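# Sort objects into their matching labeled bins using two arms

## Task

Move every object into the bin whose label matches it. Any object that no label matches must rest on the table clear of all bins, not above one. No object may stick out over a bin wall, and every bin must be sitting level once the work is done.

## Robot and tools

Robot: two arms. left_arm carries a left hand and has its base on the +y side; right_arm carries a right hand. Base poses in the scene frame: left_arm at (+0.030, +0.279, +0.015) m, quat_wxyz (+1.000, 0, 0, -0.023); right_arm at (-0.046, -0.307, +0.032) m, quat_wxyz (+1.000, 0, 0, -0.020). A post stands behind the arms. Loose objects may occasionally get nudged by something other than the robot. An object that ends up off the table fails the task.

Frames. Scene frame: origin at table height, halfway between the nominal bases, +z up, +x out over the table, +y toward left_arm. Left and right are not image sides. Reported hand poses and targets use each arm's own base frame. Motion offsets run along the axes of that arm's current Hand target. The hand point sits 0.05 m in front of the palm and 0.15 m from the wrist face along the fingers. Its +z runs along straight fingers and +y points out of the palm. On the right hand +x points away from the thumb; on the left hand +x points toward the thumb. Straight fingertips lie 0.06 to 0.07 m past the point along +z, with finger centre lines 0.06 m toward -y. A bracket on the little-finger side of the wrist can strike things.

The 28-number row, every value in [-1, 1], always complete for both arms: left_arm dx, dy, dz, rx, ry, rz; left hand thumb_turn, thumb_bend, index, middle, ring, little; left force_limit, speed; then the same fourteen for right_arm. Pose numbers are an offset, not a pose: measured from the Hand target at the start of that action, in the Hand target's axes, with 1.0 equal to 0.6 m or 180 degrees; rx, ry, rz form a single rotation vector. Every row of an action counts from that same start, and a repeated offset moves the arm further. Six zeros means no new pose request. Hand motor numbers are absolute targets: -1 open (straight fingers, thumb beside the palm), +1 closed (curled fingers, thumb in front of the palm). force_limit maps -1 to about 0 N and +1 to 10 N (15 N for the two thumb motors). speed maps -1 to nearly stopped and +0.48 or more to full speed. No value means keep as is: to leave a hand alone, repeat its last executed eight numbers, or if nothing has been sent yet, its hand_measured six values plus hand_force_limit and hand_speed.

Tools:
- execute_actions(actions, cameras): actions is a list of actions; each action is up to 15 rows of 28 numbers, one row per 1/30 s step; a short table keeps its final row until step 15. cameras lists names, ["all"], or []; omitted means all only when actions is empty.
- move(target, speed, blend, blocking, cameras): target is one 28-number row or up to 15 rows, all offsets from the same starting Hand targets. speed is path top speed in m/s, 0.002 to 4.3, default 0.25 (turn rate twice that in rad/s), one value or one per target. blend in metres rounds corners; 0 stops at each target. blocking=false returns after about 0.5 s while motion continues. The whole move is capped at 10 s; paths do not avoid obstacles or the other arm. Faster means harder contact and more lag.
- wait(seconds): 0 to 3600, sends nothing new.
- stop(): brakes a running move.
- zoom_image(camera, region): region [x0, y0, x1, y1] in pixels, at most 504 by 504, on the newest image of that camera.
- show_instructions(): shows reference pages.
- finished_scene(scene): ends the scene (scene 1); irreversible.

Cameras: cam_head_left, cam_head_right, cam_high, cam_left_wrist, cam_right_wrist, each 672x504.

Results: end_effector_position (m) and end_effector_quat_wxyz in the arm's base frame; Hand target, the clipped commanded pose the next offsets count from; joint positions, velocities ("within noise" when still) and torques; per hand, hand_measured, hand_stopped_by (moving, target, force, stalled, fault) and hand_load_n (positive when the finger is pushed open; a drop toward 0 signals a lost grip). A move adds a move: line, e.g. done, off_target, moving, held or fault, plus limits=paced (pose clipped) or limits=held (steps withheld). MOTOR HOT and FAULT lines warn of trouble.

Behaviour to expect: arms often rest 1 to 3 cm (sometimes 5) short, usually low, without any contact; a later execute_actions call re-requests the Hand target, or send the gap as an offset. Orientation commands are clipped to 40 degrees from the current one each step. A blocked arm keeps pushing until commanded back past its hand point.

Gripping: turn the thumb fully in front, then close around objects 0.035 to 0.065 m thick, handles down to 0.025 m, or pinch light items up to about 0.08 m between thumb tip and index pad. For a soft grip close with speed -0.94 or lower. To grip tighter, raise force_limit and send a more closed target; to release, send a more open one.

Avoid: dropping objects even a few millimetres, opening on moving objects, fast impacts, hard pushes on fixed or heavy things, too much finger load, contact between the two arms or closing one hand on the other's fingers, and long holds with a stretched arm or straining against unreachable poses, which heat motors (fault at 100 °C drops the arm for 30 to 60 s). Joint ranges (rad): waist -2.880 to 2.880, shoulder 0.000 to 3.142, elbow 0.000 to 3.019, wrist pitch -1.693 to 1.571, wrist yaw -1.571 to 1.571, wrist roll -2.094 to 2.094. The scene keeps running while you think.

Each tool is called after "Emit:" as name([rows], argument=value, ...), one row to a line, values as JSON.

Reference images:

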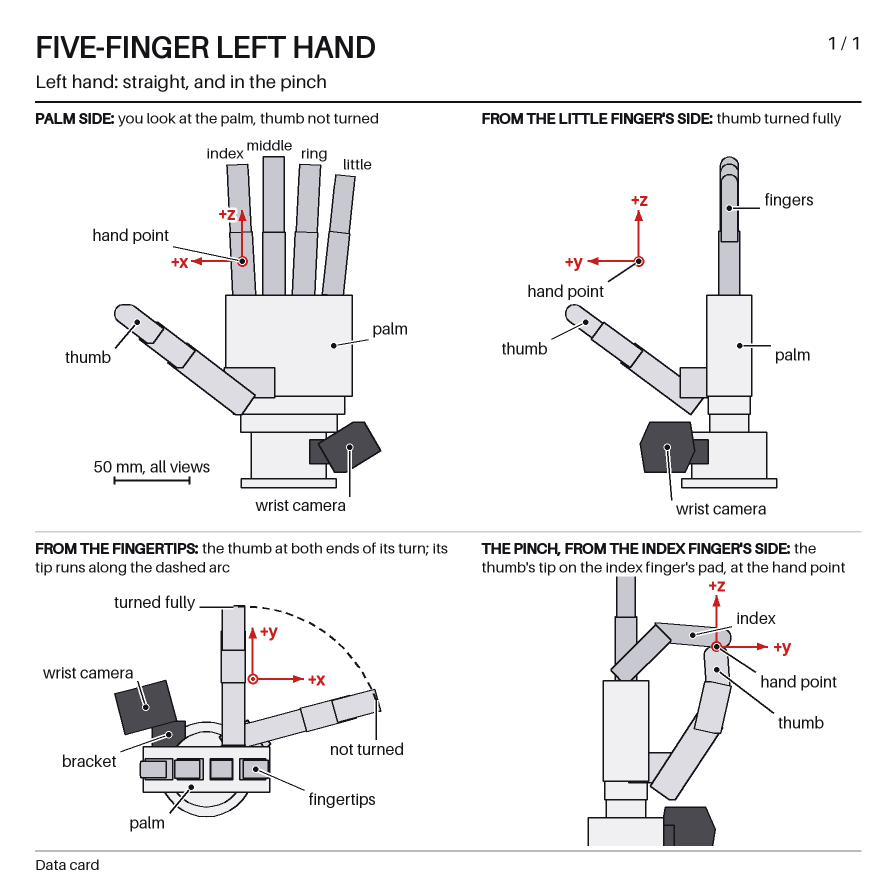

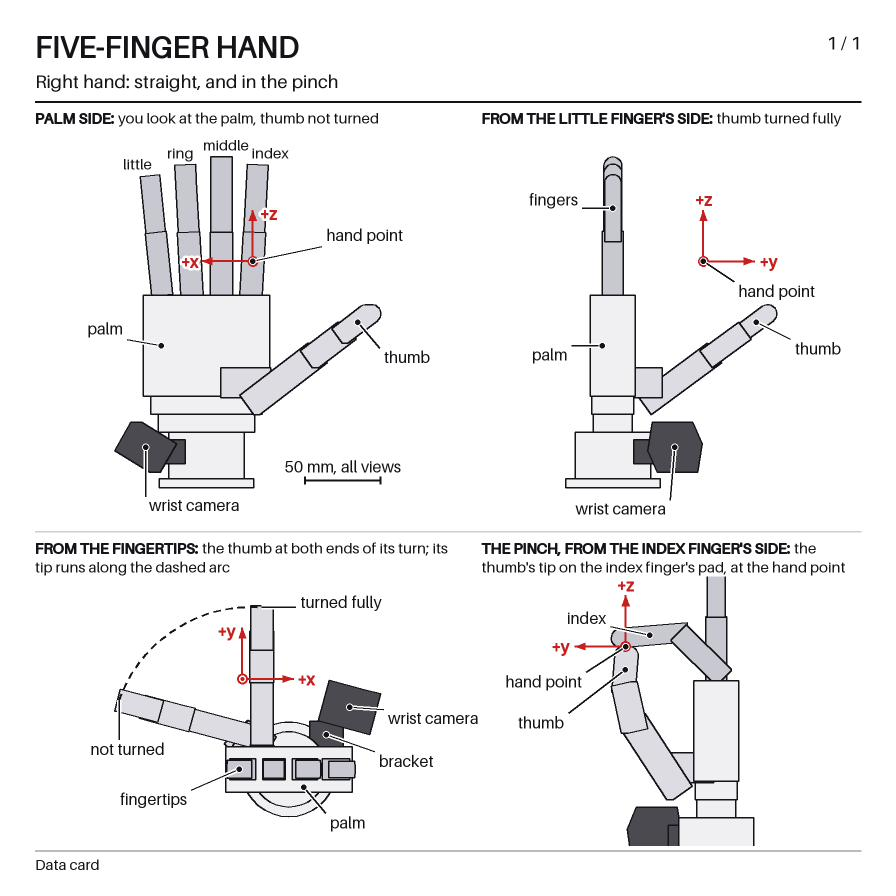

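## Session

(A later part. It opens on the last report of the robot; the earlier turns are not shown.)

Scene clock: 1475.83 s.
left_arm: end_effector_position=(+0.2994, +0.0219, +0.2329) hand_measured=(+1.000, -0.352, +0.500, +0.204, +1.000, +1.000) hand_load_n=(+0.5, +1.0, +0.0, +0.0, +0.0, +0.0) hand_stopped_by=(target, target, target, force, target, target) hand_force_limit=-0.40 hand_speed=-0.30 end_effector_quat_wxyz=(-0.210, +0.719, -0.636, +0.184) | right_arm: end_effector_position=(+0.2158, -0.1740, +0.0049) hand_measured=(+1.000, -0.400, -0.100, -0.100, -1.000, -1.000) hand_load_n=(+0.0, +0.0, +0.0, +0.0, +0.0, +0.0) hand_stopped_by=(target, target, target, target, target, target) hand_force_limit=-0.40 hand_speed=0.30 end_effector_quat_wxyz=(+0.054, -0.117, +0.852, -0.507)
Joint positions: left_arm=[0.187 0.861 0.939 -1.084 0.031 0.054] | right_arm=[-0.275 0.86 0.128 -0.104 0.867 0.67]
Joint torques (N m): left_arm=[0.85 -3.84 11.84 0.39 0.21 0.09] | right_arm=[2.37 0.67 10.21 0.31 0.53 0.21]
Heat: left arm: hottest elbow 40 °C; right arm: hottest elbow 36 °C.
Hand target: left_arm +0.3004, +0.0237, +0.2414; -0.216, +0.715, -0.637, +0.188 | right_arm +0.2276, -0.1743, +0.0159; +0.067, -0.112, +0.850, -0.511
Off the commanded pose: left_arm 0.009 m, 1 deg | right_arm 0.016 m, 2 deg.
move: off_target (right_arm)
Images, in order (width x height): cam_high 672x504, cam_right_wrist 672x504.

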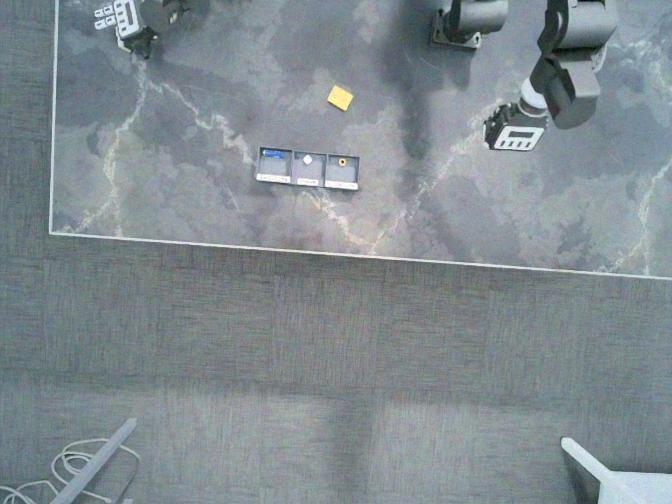

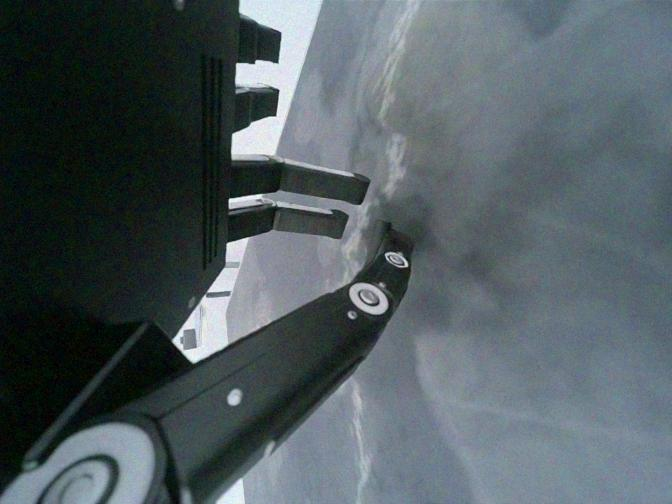

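Emit:
move(target=[0,0,0,0,0,0,1,-0.35,0.5,0.5,1,1,-0.4,-0.3,0.0081,0.0319,0.0145,0,0,0,1,-0.4,-0.1,-0.1,-1,-1,-0.4,0.3], speed=0.05, cameras=["cam_right_wrist","cam_high"])

Emit:
zoom_image(camera="cam_high", region=[90, 0, 170, 70])

Emit:
zoom_image(camera="cam_right_wrist", region=[320, 160, 460, 320])

Scene clock: 1487.80 s.
left_arm: end_effector_position=(+0.2994, +0.0219, +0.2329) hand_measured=(+1.000, -0.352, +0.500, +0.204, +1.000, +1.000) hand_load_n=(+0.0, +1.0, +0.0, +0.0, +0.0, +0.0) hand_stopped_by=(target, target, target, force, target, target) hand_force_limit=-0.40 hand_speed=-0.30 end_effector_quat_wxyz=(-0.210, +0.719, -0.636, +0.184) | right_arm: end_effector_position=(+0.2237, -0.1761, -0.0018) hand_measured=(+1.000, -0.400, -0.100, -0.100, -1.000, -1.000) hand_load_n=(+0.0, +0.0, +0.0, +0.0, +0.0, +0.0) hand_stopped_by=(target, target, target, target, target, target) hand_force_limit=-0.40 hand_speed=0.30 end_effector_quat_wxyz=(+0.065, -0.110, +0.850, -0.512)
Joint positions: left_arm=[0.187 0.861 0.939 -1.084 0.031 0.054] | right_arm=[-0.275 0.942 0.115 0.019 0.867 0.671]
Joint torques (N m): left_arm=[1.03 -4.01 11.69 0.58 0.26 0.08] | right_arm=[1.79 1.03 6.82 1.09 0.36 0.14]
Heat: left arm: hottest elbow 40 °C; right arm: hottest elbow 37 °C.
Hand target: left_arm +0.3004, +0.0237, +0.2414; -0.216, +0.715, -0.637, +0.188 | right_arm +0.2228, -0.1742, -0.0050; +0.067, -0.112, +0.850, -0.511
Off the commanded pose: left_arm 0.009 m, 1 deg | right_arm 0.004 m, 0 deg.
move: done
Images, in order (width x height): cam_high 672x504, cam_right_wrist 672x504.

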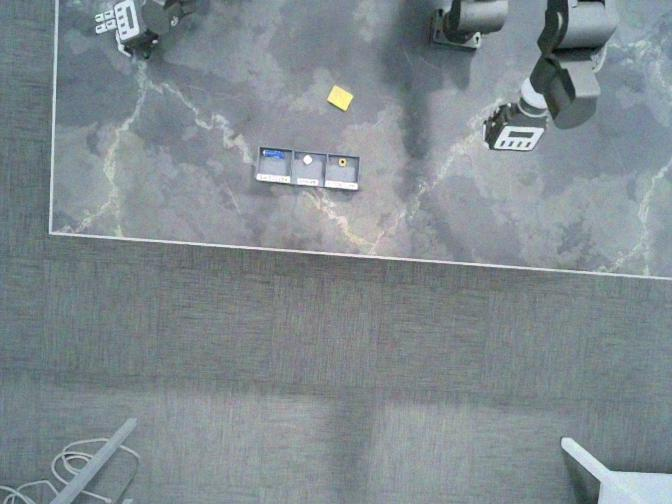

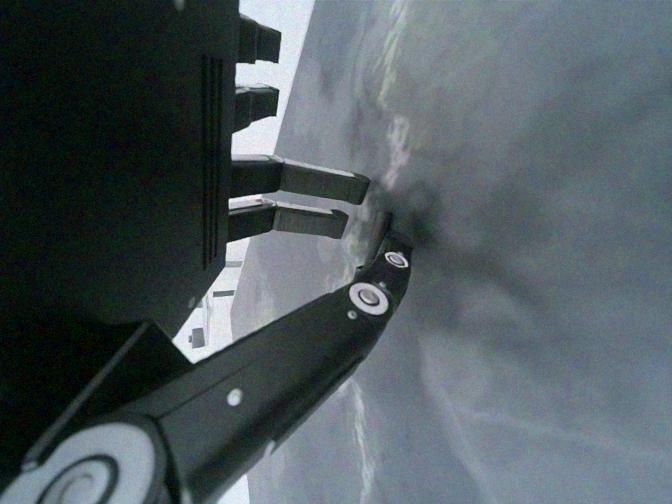

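Scaled by 6.300 from the camera's image (finer frame: 960x720).

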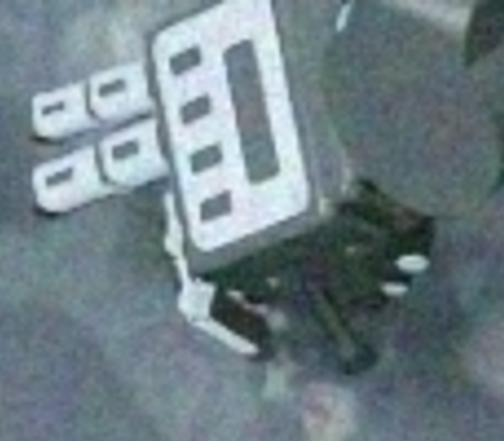

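Scaled by 3.150 from the camera's image (finer frame: 960x720).

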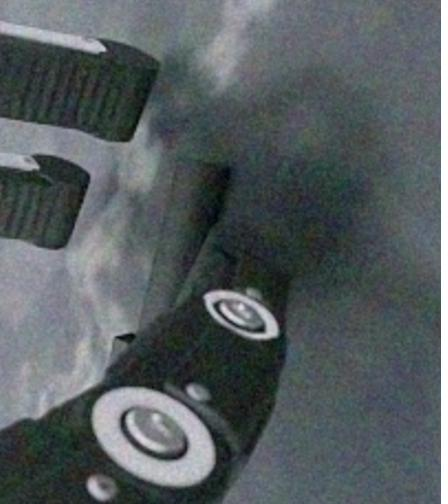

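Emit:
move(target=[0,0,0,0,0,0,1,-0.35,0.5,0.5,1,1,-0.4,-0.3,-0.0097,0.0106,0.0086,0,0,0,1,-0.4,-0.1,-0.1,-1,-1,-0.4,0.3], speed=0.05, cameras=["cam_right_wrist","cam_high"])

Emit:
zoom_image(camera="cam_right_wrist", region=[320, 160, 460, 320])

Scene clock: 1496.07 s.
left_arm: end_effector_position=(+0.2994, +0.0219, +0.2329) hand_measured=(+1.000, -0.352, +0.500, +0.204, +1.000, +1.000) hand_load_n=(+0.0, +1.0, +0.0, +0.0, +0.0, +0.0) hand_stopped_by=(target, target, target, force, target, target) hand_force_limit=-0.40 hand_speed=-0.30 end_effector_quat_wxyz=(-0.210, +0.719, -0.636, +0.184) | right_arm: end_effector_position=(+0.2283, -0.1792, -0.0072) hand_measured=(+1.000, -0.400, -0.100, -0.100, -1.000, -1.000) hand_load_n=(-0.5, +0.0, +0.0, -1.0, +0.0, +0.0) hand_stopped_by=(target, target, target, target, target, target) hand_force_limit=-0.40 hand_speed=0.30 end_effector_quat_wxyz=(+0.065, -0.105, +0.847, -0.517)
Joint positions: left_arm=[0.187 0.861 0.939 -1.084 0.031 0.054] | right_arm=[-0.272 1.021 0.115 0.103 0.882 0.675]
Joint torques (N m): left_arm=[1.67 -4.25 11.73 0.25 0.12 0.1] | right_arm=[2.37 0.91 6.57 0.81 0.03 0.22]
Heat: left arm: hottest elbow 40 °C; right arm: hottest elbow 36 °C.
Hand target: left_arm +0.3004, +0.0237, +0.2414; -0.216, +0.715, -0.637, +0.188 | right_arm +0.2287, -0.1742, -0.0130; +0.067, -0.112, +0.850, -0.511
Off the commanded pose: left_arm 0.009 m, 1 deg | right_arm 0.008 m, 1 deg.
move: done
Images, in order (width x height): cam_high 672x504, cam_right_wrist 672x504.

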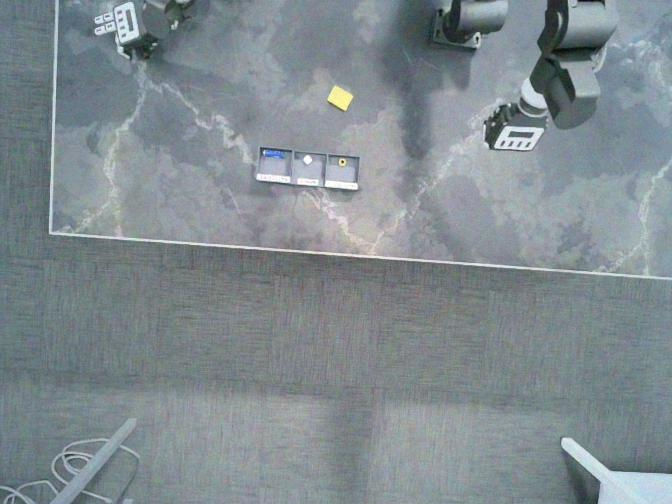

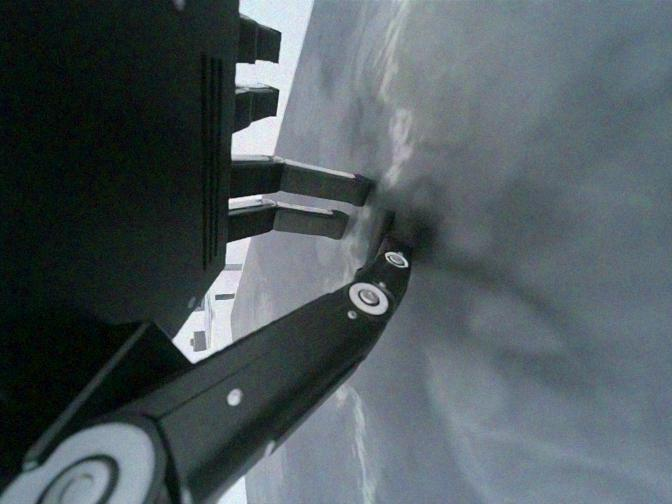

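Scaled by 3.150 from the camera's image (finer frame: 960x720).

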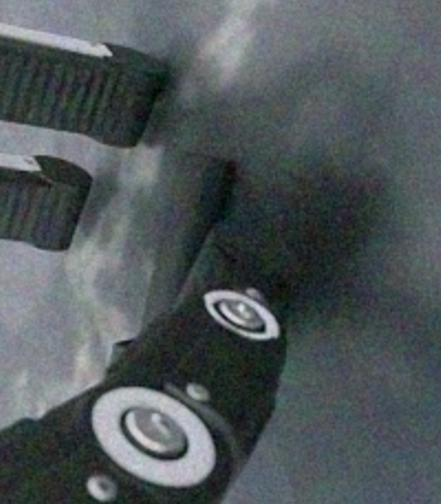

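Emit:
zoom_image(camera="cam_high", region=[90, 0, 170, 70])

Scaled by 6.300 from the camera's image (finer frame: 960x720).

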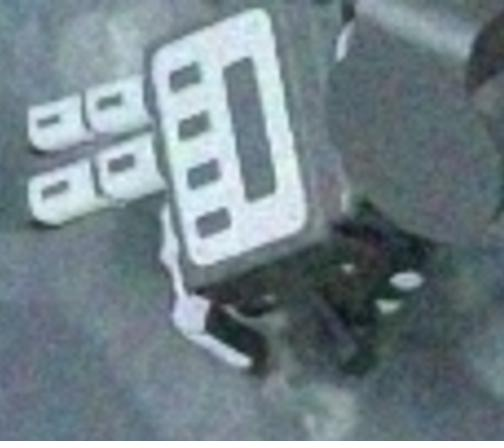

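Emit:
move(target=[0,0,0,0,0,0,1,-0.35,0.5,0.5,1,1,-0.4,-0.3,0,0,0,0,0,0,1,-0.4,0.2,0.2,-1,-1,-0.4,-0.88], speed=0.05, cameras=["cam_right_wrist"])

Emit:
zoom_image(camera="cam_right_wrist", region=[320, 160, 460, 320])

Scene clock: 1511.83 s.
left_arm: end_effector_position=(+0.2994, +0.0219, +0.2329) hand_measured=(+1.000, -0.352, +0.500, +0.204, +1.000, +1.000) hand_load_n=(+0.0, +1.0, +0.0, +0.0, +0.0, +0.0) hand_stopped_by=(target, target, target, force, target, target) hand_force_limit=-0.40 hand_speed=-0.30 end_effector_quat_wxyz=(-0.210, +0.719, -0.636, +0.184) | right_arm: end_effector_position=(+0.2287, -0.1779, -0.0097) hand_measured=(+1.000, -0.400, +0.200, +0.200, -1.000, -1.000) hand_load_n=(+0.5, +0.0, +0.0, +0.0, +0.0, +0.0) hand_stopped_by=(target, target, target, target, target, target) hand_force_limit=-0.40 hand_speed=-0.88 end_effector_quat_wxyz=(+0.065, -0.107, +0.849, -0.514)
Joint positions: left_arm=[0.187 0.861 0.939 -1.084 0.031 0.054] | right_arm=[-0.272 1.031 0.115 0.107 0.874 0.676]
Joint torques (N m): left_arm=[1.08 -4.13 11.6 0.49 0.2 0.09] | right_arm=[2.14 0.73 6.45 0.72 0.34 0.2]
Heat: left arm: hottest elbow 40 °C; right arm: hottest elbow 36 °C.
Hand target: left_arm +0.3004, +0.0237, +0.2414; -0.216, +0.715, -0.637, +0.188 | right_arm +0.2288, -0.1742, -0.0131; +0.067, -0.112, +0.850, -0.511
Off the commanded pose: left_arm 0.009 m, 1 deg | right_arm 0.005 m, 1 deg.
move: done

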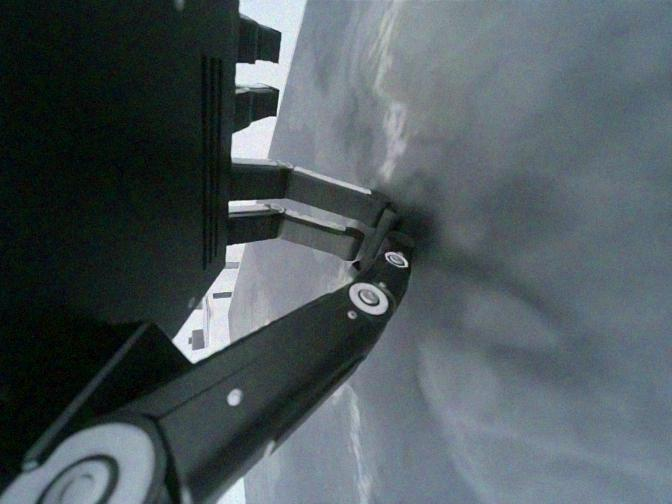

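Scaled by 3.150 from the camera's image (finer frame: 960x720).

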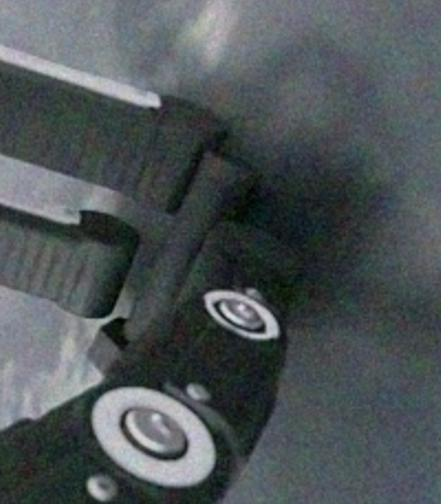

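Emit:
move(target=[0,0,0,0,0,0,1,-0.35,0.5,0.5,1,1,-0.4,-0.3,0,0,0,0,0,0,1,-0.4,0.6,0.6,-1,-1,-0.4,-0.9], speed=0.05, cameras=["cam_right_wrist"])

Emit:
zoom_image(camera="cam_right_wrist", region=[320, 160, 460, 320])

Scene clock: 1516.43 s.
left_arm: end_effector_position=(+0.2994, +0.0219, +0.2329) hand_measured=(+1.000, -0.352, +0.500, +0.204, +1.000, +1.000) hand_load_n=(+0.0, +1.0, +0.0, +0.0, +0.0, +0.0) hand_stopped_by=(target, target, target, force, target, target) hand_force_limit=-0.40 hand_speed=-0.30 end_effector_quat_wxyz=(-0.210, +0.719, -0.636, +0.184) | right_arm: end_effector_position=(+0.2293, -0.1784, -0.0089) hand_measured=(+1.000, -0.402, +0.328, +0.272, -1.000, -1.000) hand_load_n=(+0.0, +5.0, +3.0, +2.5, -0.5, +0.0) hand_stopped_by=(target, target, force, force, target, target) hand_force_limit=-0.40 hand_speed=-0.90 end_effector_quat_wxyz=(+0.066, -0.105, +0.848, -0.515)
Joint positions: left_arm=[0.187 0.861 0.939 -1.084 0.031 0.054] | right_arm=[-0.272 1.032 0.115 0.111 0.877 0.68]
Joint torques (N m): left_arm=[1.38 -4.25 11.77 0.49 0.19 0.11] | right_arm=[2.08 0.62 6.48 0.62 0.2 0.17]
Heat: left arm: hottest elbow 41 °C; right arm: hottest elbow 35 °C.
Hand target: left_arm +0.3004, +0.0237, +0.2414; -0.216, +0.715, -0.637, +0.188 | right_arm +0.2288, -0.1742, -0.0130; +0.067, -0.112, +0.850, -0.511
Off the commanded pose: left_arm 0.009 m, 1 deg | right_arm 0.006 m, 1 deg.
move: done

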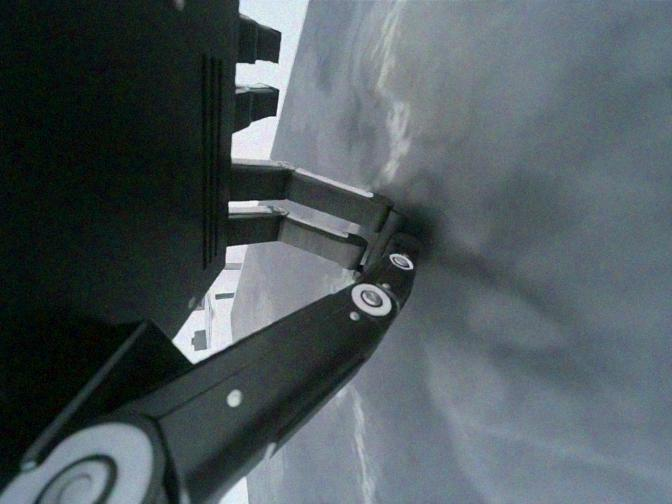

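Scaled by 3.150 from the camera's image (finer frame: 960x720).

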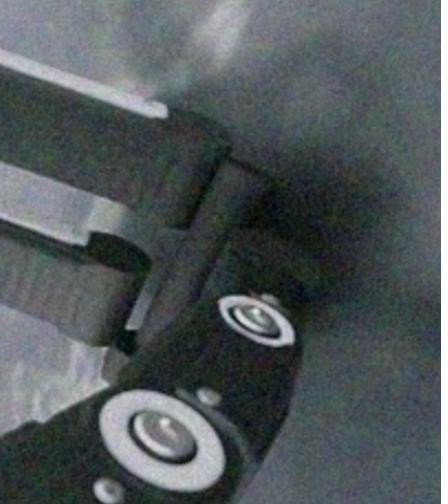

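Emit:
move(target=[0,0,0,0,0,0,1,-0.35,0.5,0.5,1,1,-0.4,-0.3,0,-0.0883,-0.047,0,0,0,1,-0.4,0.6,0.6,-1,-1,-0.4,-0.9], speed=0.05, cameras=["cam_right_wrist"])

Emit:
zoom_image(camera="cam_right_wrist", region=[320, 160, 460, 320])

Scene clock: 1523.10 s.
left_arm: end_effector_position=(+0.2994, +0.0219, +0.2329) hand_measured=(+1.000, -0.352, +0.500, +0.204, +1.000, +1.000) hand_load_n=(+0.0, +1.0, +0.0, +0.0, +0.0, +0.0) hand_stopped_by=(target, target, target, force, target, target) hand_force_limit=-0.40 hand_speed=-0.30 end_effector_quat_wxyz=(-0.210, +0.719, -0.636, +0.184) | right_arm: end_effector_position=(+0.2123, -0.1723, +0.0269) hand_measured=(+1.000, -0.402, +0.328, +0.272, -1.000, -1.000) hand_load_n=(+0.0, +6.0, +2.0, +2.0, +0.0, +0.0) hand_stopped_by=(target, target, force, force, target, target) hand_force_limit=-0.40 hand_speed=-0.90 end_effector_quat_wxyz=(+0.049, -0.118, +0.854, -0.504)
Joint positions: left_arm=[0.187 0.861 0.939 -1.084 0.031 0.054] | right_arm=[-0.272 0.736 0.172 -0.291 0.869 0.68]
Joint torques (N m): left_arm=[1.49 -2.67 11.9 0.42 0.19 0.12] | right_arm=[2.2 1.2 12.55 0.31 0.53 0.13]
Heat: left arm: hottest elbow 41 °C; right arm: hottest elbow 36 °C.
Hand target: left_arm +0.3004, +0.0237, +0.2414; -0.216, +0.715, -0.637, +0.188 | right_arm +0.2287, -0.1742, +0.0468; +0.067, -0.112, +0.850, -0.511
Off the commanded pose: left_arm 0.009 m, 1 deg | right_arm 0.026 m, 2 deg.
move: off_target (right_arm)

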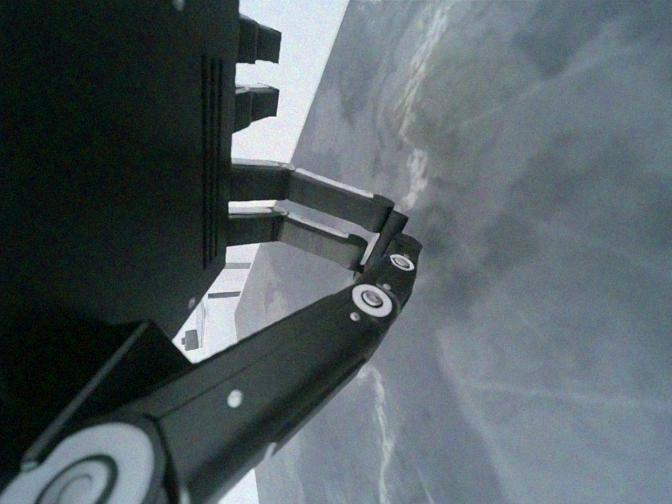

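Scaled by 3.150 from the camera's image (finer frame: 960x720).

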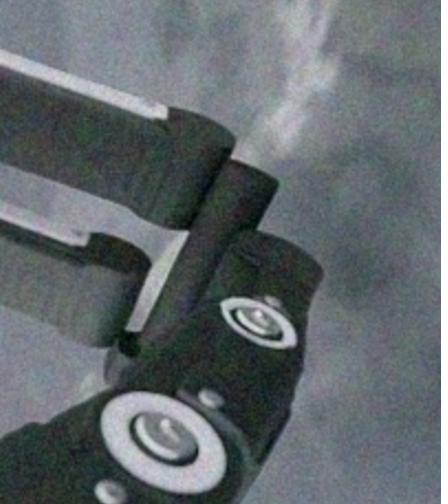

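Emit:
move([
  [0,0,0,0,0,0,1,-0.35,0.5,0.5,1,1,-0.4,-0.3,0,-0.1913,-0.1017,0,0,0,1,-0.4,0.6,0.6,-1,-1,-0.4,-0.9],
  [0,0,0,0,0,0,1,-0.35,0.5,0.5,1,1,-0.4,-0.3,-0.5583,0.1657,-0.7670,-0.1333,-0.3347,-0.3063,1,-0.4,0.6,0.6,-1,-1,-0.4,-0.9],
], speed=[0.1,0.2], blend=0.02, cameras=["cam_right_wrist","cam_high","cam_head_left","cam_head_right"])

Emit:
zoom_image(camera="cam_right_wrist", region=[320, 160, 460, 320])

Scene clock: 1550.87 s.
left_arm: end_effector_position=(+0.2994, +0.0219, +0.2329) hand_measured=(+1.000, -0.352, +0.500, +0.204, +1.000, +1.000) hand_load_n=(+0.0, +1.0, +0.0, +0.0, +0.0, +0.0) hand_stopped_by=(target, target, target, force, target, target) hand_force_limit=-0.40 hand_speed=-0.30 end_effector_quat_wxyz=(-0.210, +0.719, -0.636, +0.184) | right_arm: end_effector_position=(+0.4253, +0.3357, +0.1601) hand_measured=(+1.000, -0.402, +0.328, +0.272, -1.000, -1.000) hand_load_n=(+0.0, +6.0, +2.0, +1.5, +0.0, +0.0) hand_stopped_by=(target, target, force, force, target, target) hand_force_limit=-0.40 hand_speed=-0.90 end_effector_quat_wxyz=(-0.194, +0.711, -0.650, +0.188)
Joint positions: left_arm=[0.187 0.861 0.939 -1.084 0.031 0.054] | right_arm=[0.678 1.546 1.317 -0.881 0.306 0.515]
Joint torques (N m): left_arm=[1.03 -4.42 11.7 0.62 0.25 0.05] | right_arm=[2.14 -9.23 13.89 0.43 0.11 0.02]
Heat: left arm: hottest elbow 41 °C; right arm: hottest elbow 40 °C.
Hand target: left_arm +0.3004, +0.0237, +0.2414; -0.216, +0.715, -0.637, +0.188 | right_arm +0.4354, +0.3501, +0.1750; -0.211, +0.712, -0.642, +0.190
Off the commanded pose: left_arm 0.009 m, 1 deg | right_arm 0.023 m, 2 deg.
move: off_target (right_arm)
Images, in order (width x height): cam_head_left 672x504, cam_head_right 672x504, cam_high 672x504, cam_right_wrist 672x504.

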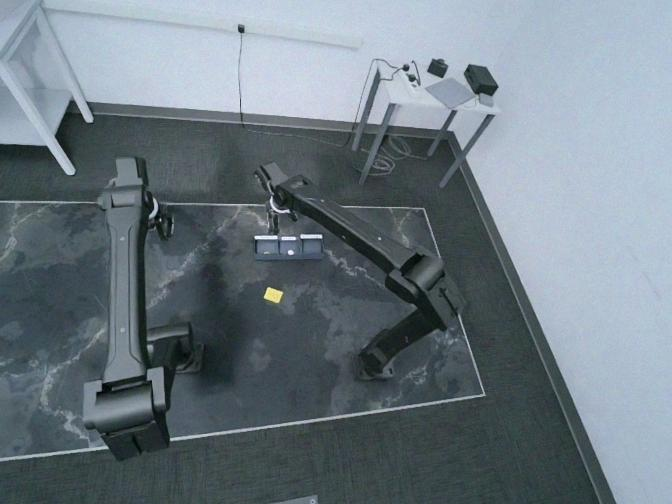

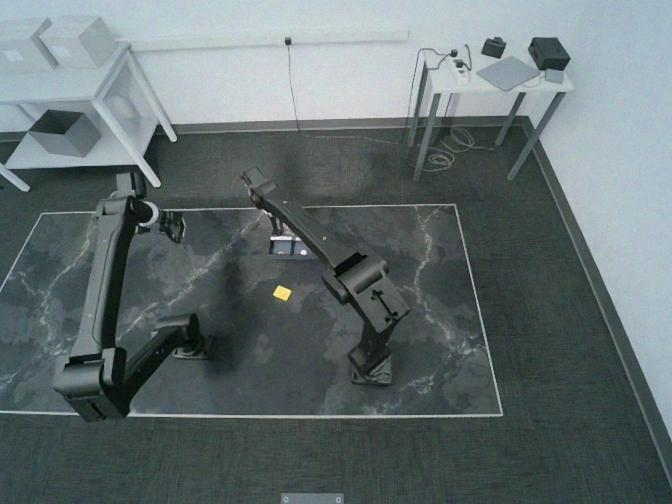

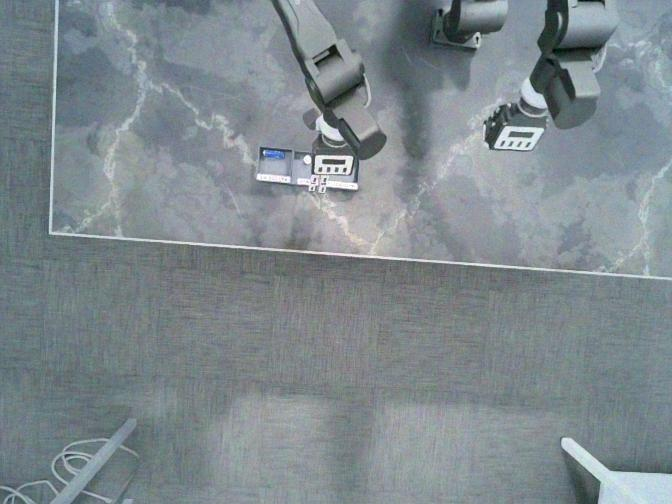

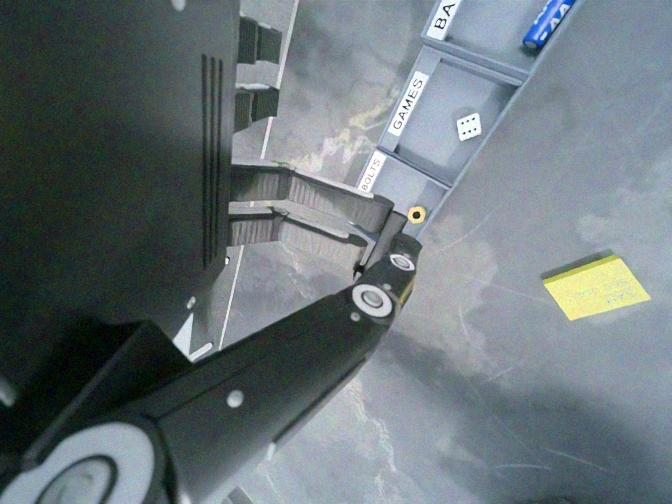

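Scaled by 3.150 from the camera's image (finer frame: 960x720).

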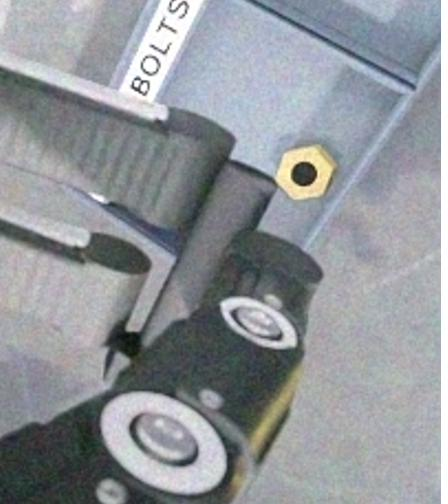

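Emit:
zoom_image(camera="cam_head_left", region=[230, 180, 350, 270])

Emit:
zoom_image(camera="cam_high", region=[250, 130, 400, 210])

Scaled by 4.200 from the camera's image (finer frame: 960x720).

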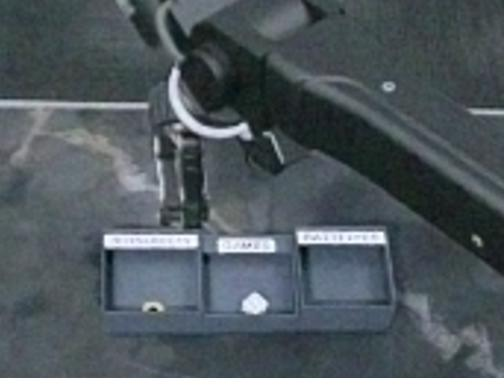

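Scaled by 3.360 from the camera's image (finer frame: 960x720).

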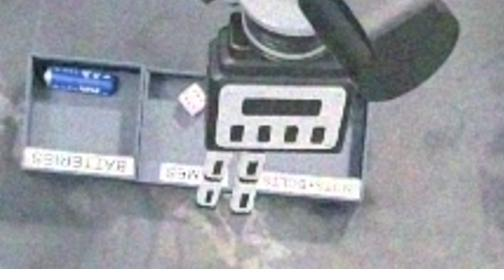

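Emit:
move(target=[0,0,0,0,0,0,1,-0.35,0.5,0.5,1,1,-0.4,-0.3,-0.0387,0.0300,0.1295,0,0,0,1,-0.4,0.6,0.6,-1,-1,-0.4,-0.9], speed=0.1, cameras=["cam_right_wrist","cam_high","cam_head_left"])

Emit:
zoom_image(camera="cam_head_left", region=[230, 180, 350, 270])

Emit:
zoom_image(camera="cam_high", region=[250, 130, 400, 210])

Scene clock: 1632.30 s.
left_arm: end_effector_position=(+0.2994, +0.0219, +0.2329) hand_measured=(+1.000, -0.352, +0.500, +0.204, +1.000, +1.000) hand_load_n=(+0.0, +1.0, +0.0, +0.0, +0.0, +0.0) hand_stopped_by=(target, target, target, force, target, target) hand_force_limit=-0.40 hand_speed=-0.30 end_effector_quat_wxyz=(-0.210, +0.719, -0.636, +0.184) | right_arm: end_effector_position=(+0.4552, +0.3640, +0.0954) hand_measured=(+1.000, -0.402, +0.328, +0.272, -1.000, -1.000) hand_load_n=(+0.0, +6.0, +2.0, +1.5, +0.0, +0.0) hand_stopped_by=(target, target, force, force, target, target) hand_force_limit=-0.40 hand_speed=-0.90 end_effector_quat_wxyz=(-0.200, +0.711, -0.647, +0.188)
Joint positions: left_arm=[0.187 0.861 0.939 -1.084 0.031 0.054] | right_arm=[0.683 1.692 1.317 -0.724 0.306 0.515]
Joint torques (N m): left_arm=[1.79 -2.9 11.75 0.34 0.21 0.09] | right_arm=[2.32 -11.16 11.38 0.75 0.27 0.11]
Heat: left arm: hottest elbow 41 °C; right arm: hottest elbow 48 °C.
Hand target: left_arm +0.3004, +0.0237, +0.2414; -0.216, +0.715, -0.637, +0.188 | right_arm +0.4600, +0.3759, +0.1001; -0.211, +0.712, -0.642, +0.190
Off the commanded pose: left_arm 0.009 m, 1 deg | right_arm 0.014 m, 1 deg.
move: off_target (right_arm)
Images, in order (width x height): cam_head_left 672x504, cam_high 672x504, cam_right_wrist 672x504.

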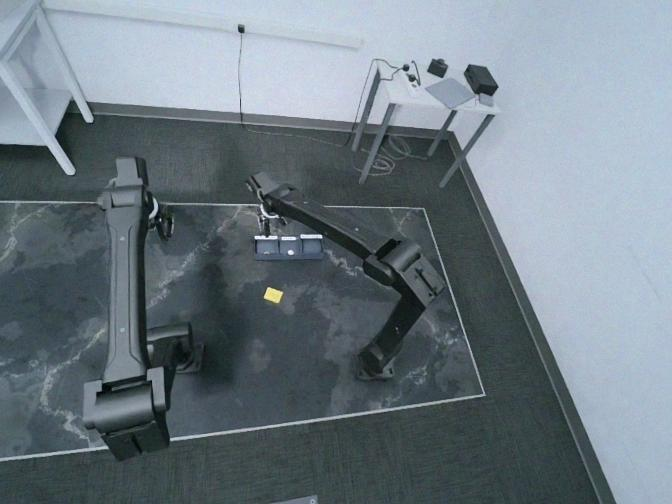

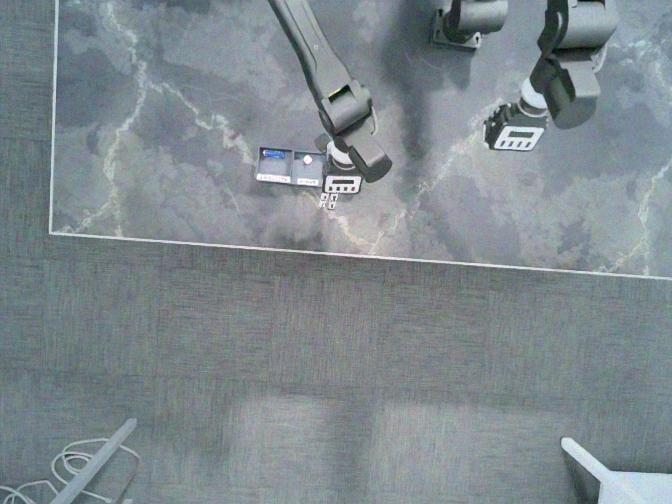

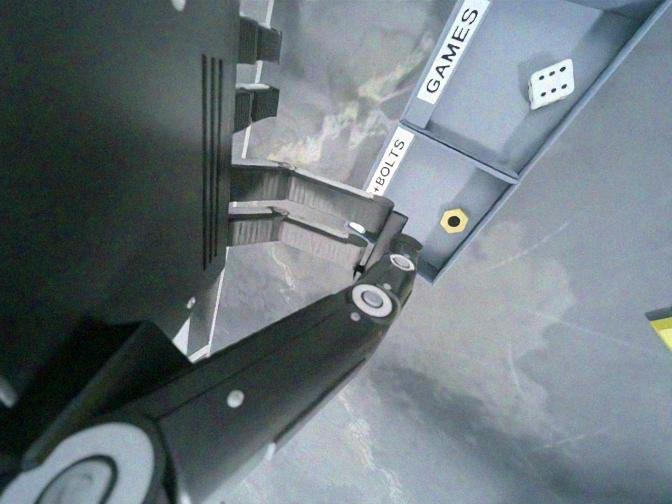

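Scaled by 4.200 from the camera's image (finer frame: 960x720).

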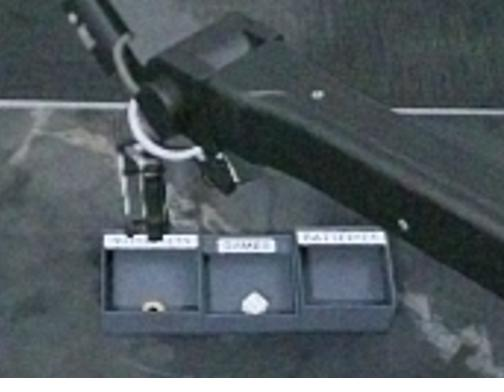

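Scaled by 3.360 from the camera's image (finer frame: 960x720).

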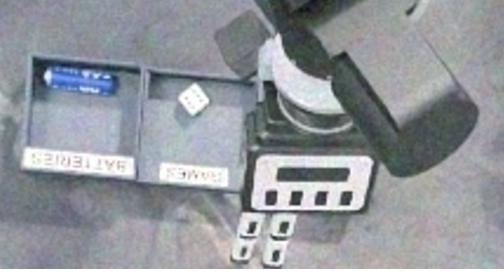

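Emit:
move([
  [0,0,0,0,0,0,1,-0.35,0.5,0.5,1,1,-0.4,-0.3,0,0,0,0,0,0,1,-0.4,0.6,0.6,1,1,-0.4,-0.4],
  [0,0,0,0,0,0,1,-0.35,0.5,0.5,1,1,-0.4,-0.3,-0.0042,0.0512,0.0365,0,0,0,1,-0.4,0.6,0.6,1,1,-0.4,-0.4],
], speed=0.06, cameras=["cam_right_wrist","cam_high","cam_head_left","cam_head_right"])

Emit:
zoom_image(camera="cam_head_left", region=[240, 210, 310, 270])

Emit:
zoom_image(camera="cam_right_wrist", region=[320, 100, 560, 320])

Scene clock: 1674.77 s.
left_arm: end_effector_position=(+0.2994, +0.0219, +0.2329) hand_measured=(+1.000, -0.352, +0.500, +0.204, +1.000, +1.000) hand_load_n=(+0.0, +1.0, +0.0, +0.0, +0.0, +0.0) hand_stopped_by=(target, target, target, force, target, target) hand_force_limit=-0.40 hand_speed=-0.30 end_effector_quat_wxyz=(-0.210, +0.719, -0.636, +0.184) | right_arm: end_effector_position=(+0.4501, +0.3722, +0.0749) hand_measured=(+1.000, -0.402, +0.328, +0.272, +1.000, +1.000) hand_load_n=(+0.0, +6.0, +2.5, +2.0, +0.0, +0.0) hand_stopped_by=(target, target, force, force, target, target) hand_force_limit=-0.40 hand_speed=-0.40 end_effector_quat_wxyz=(-0.214, +0.710, -0.643, +0.192)
Joint positions: left_arm=[0.187 0.861 0.939 -1.084 0.031 0.054] | right_arm=[0.702 1.701 1.263 -0.635 0.315 0.522]
Joint torques (N m): left_arm=[0.26 -3.66 11.95 0.4 0.24 0.06] | right_arm=[2.43 -10.99 8.7 0.85 0.28 0.21]
Heat: left arm: hottest elbow 41 °C; right arm: hottest elbow 45 °C.
Hand target: left_arm +0.3004, +0.0237, +0.2414; -0.216, +0.715, -0.637, +0.188 | right_arm +0.4461, +0.3770, +0.0649; -0.211, +0.712, -0.642, +0.190
Off the commanded pose: left_arm 0.009 m, 1 deg | right_arm 0.012 m, 0 deg.
move: off_target (right_arm)
Images, in order (width x height): cam_head_left 672x504, cam_head_right 672x504, cam_high 672x504, cam_right_wrist 672x504.

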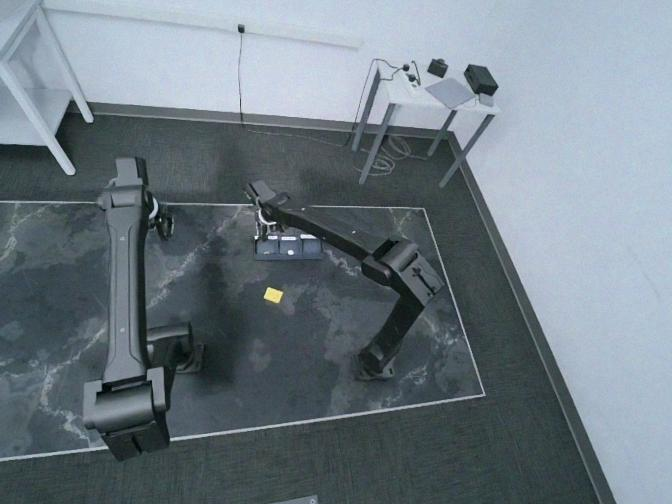

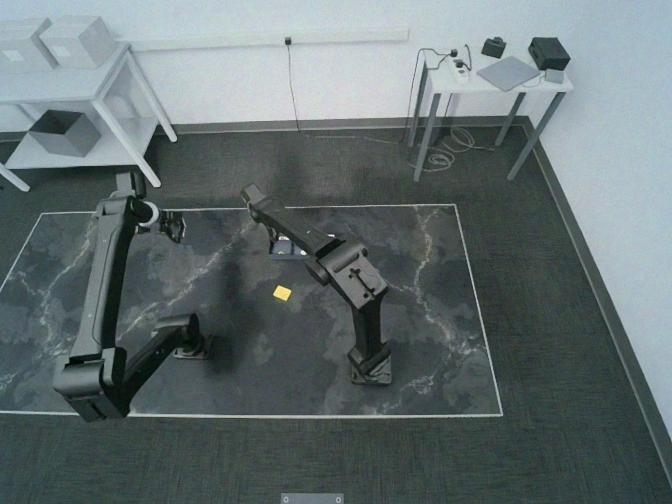

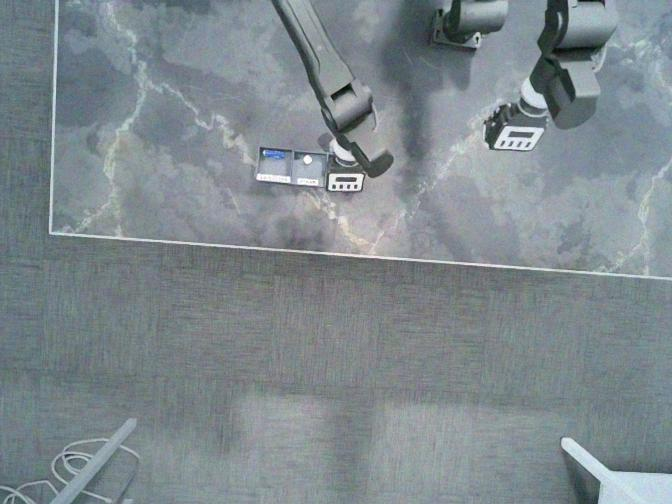

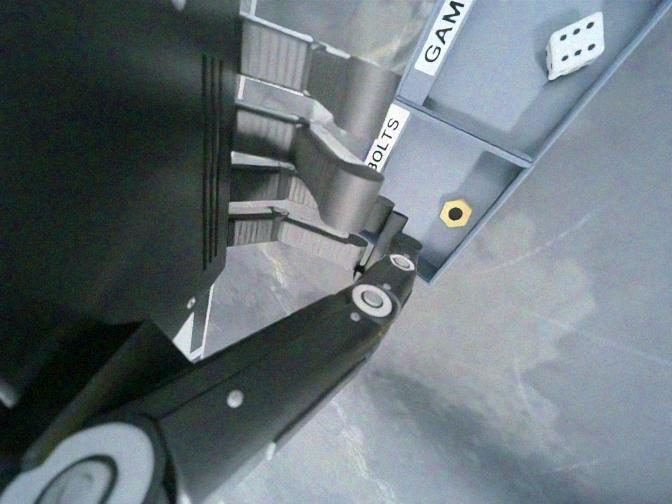

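Scaled by 7.200 from the camera's image (finer frame: 960x720).

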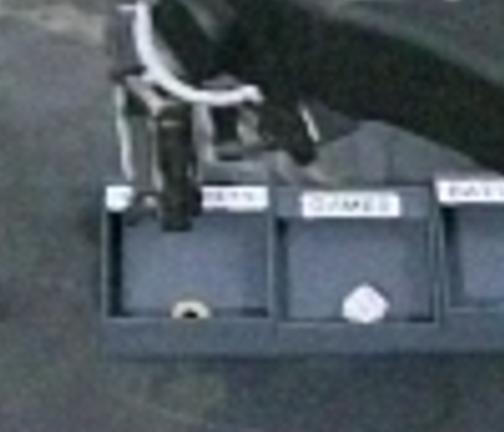

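Scaled by 2.100 from the camera's image (finer frame: 960x720).

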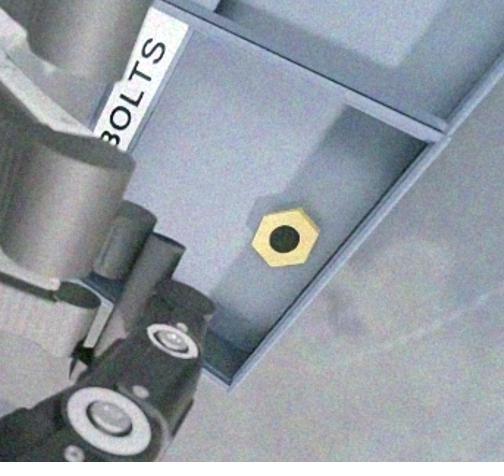

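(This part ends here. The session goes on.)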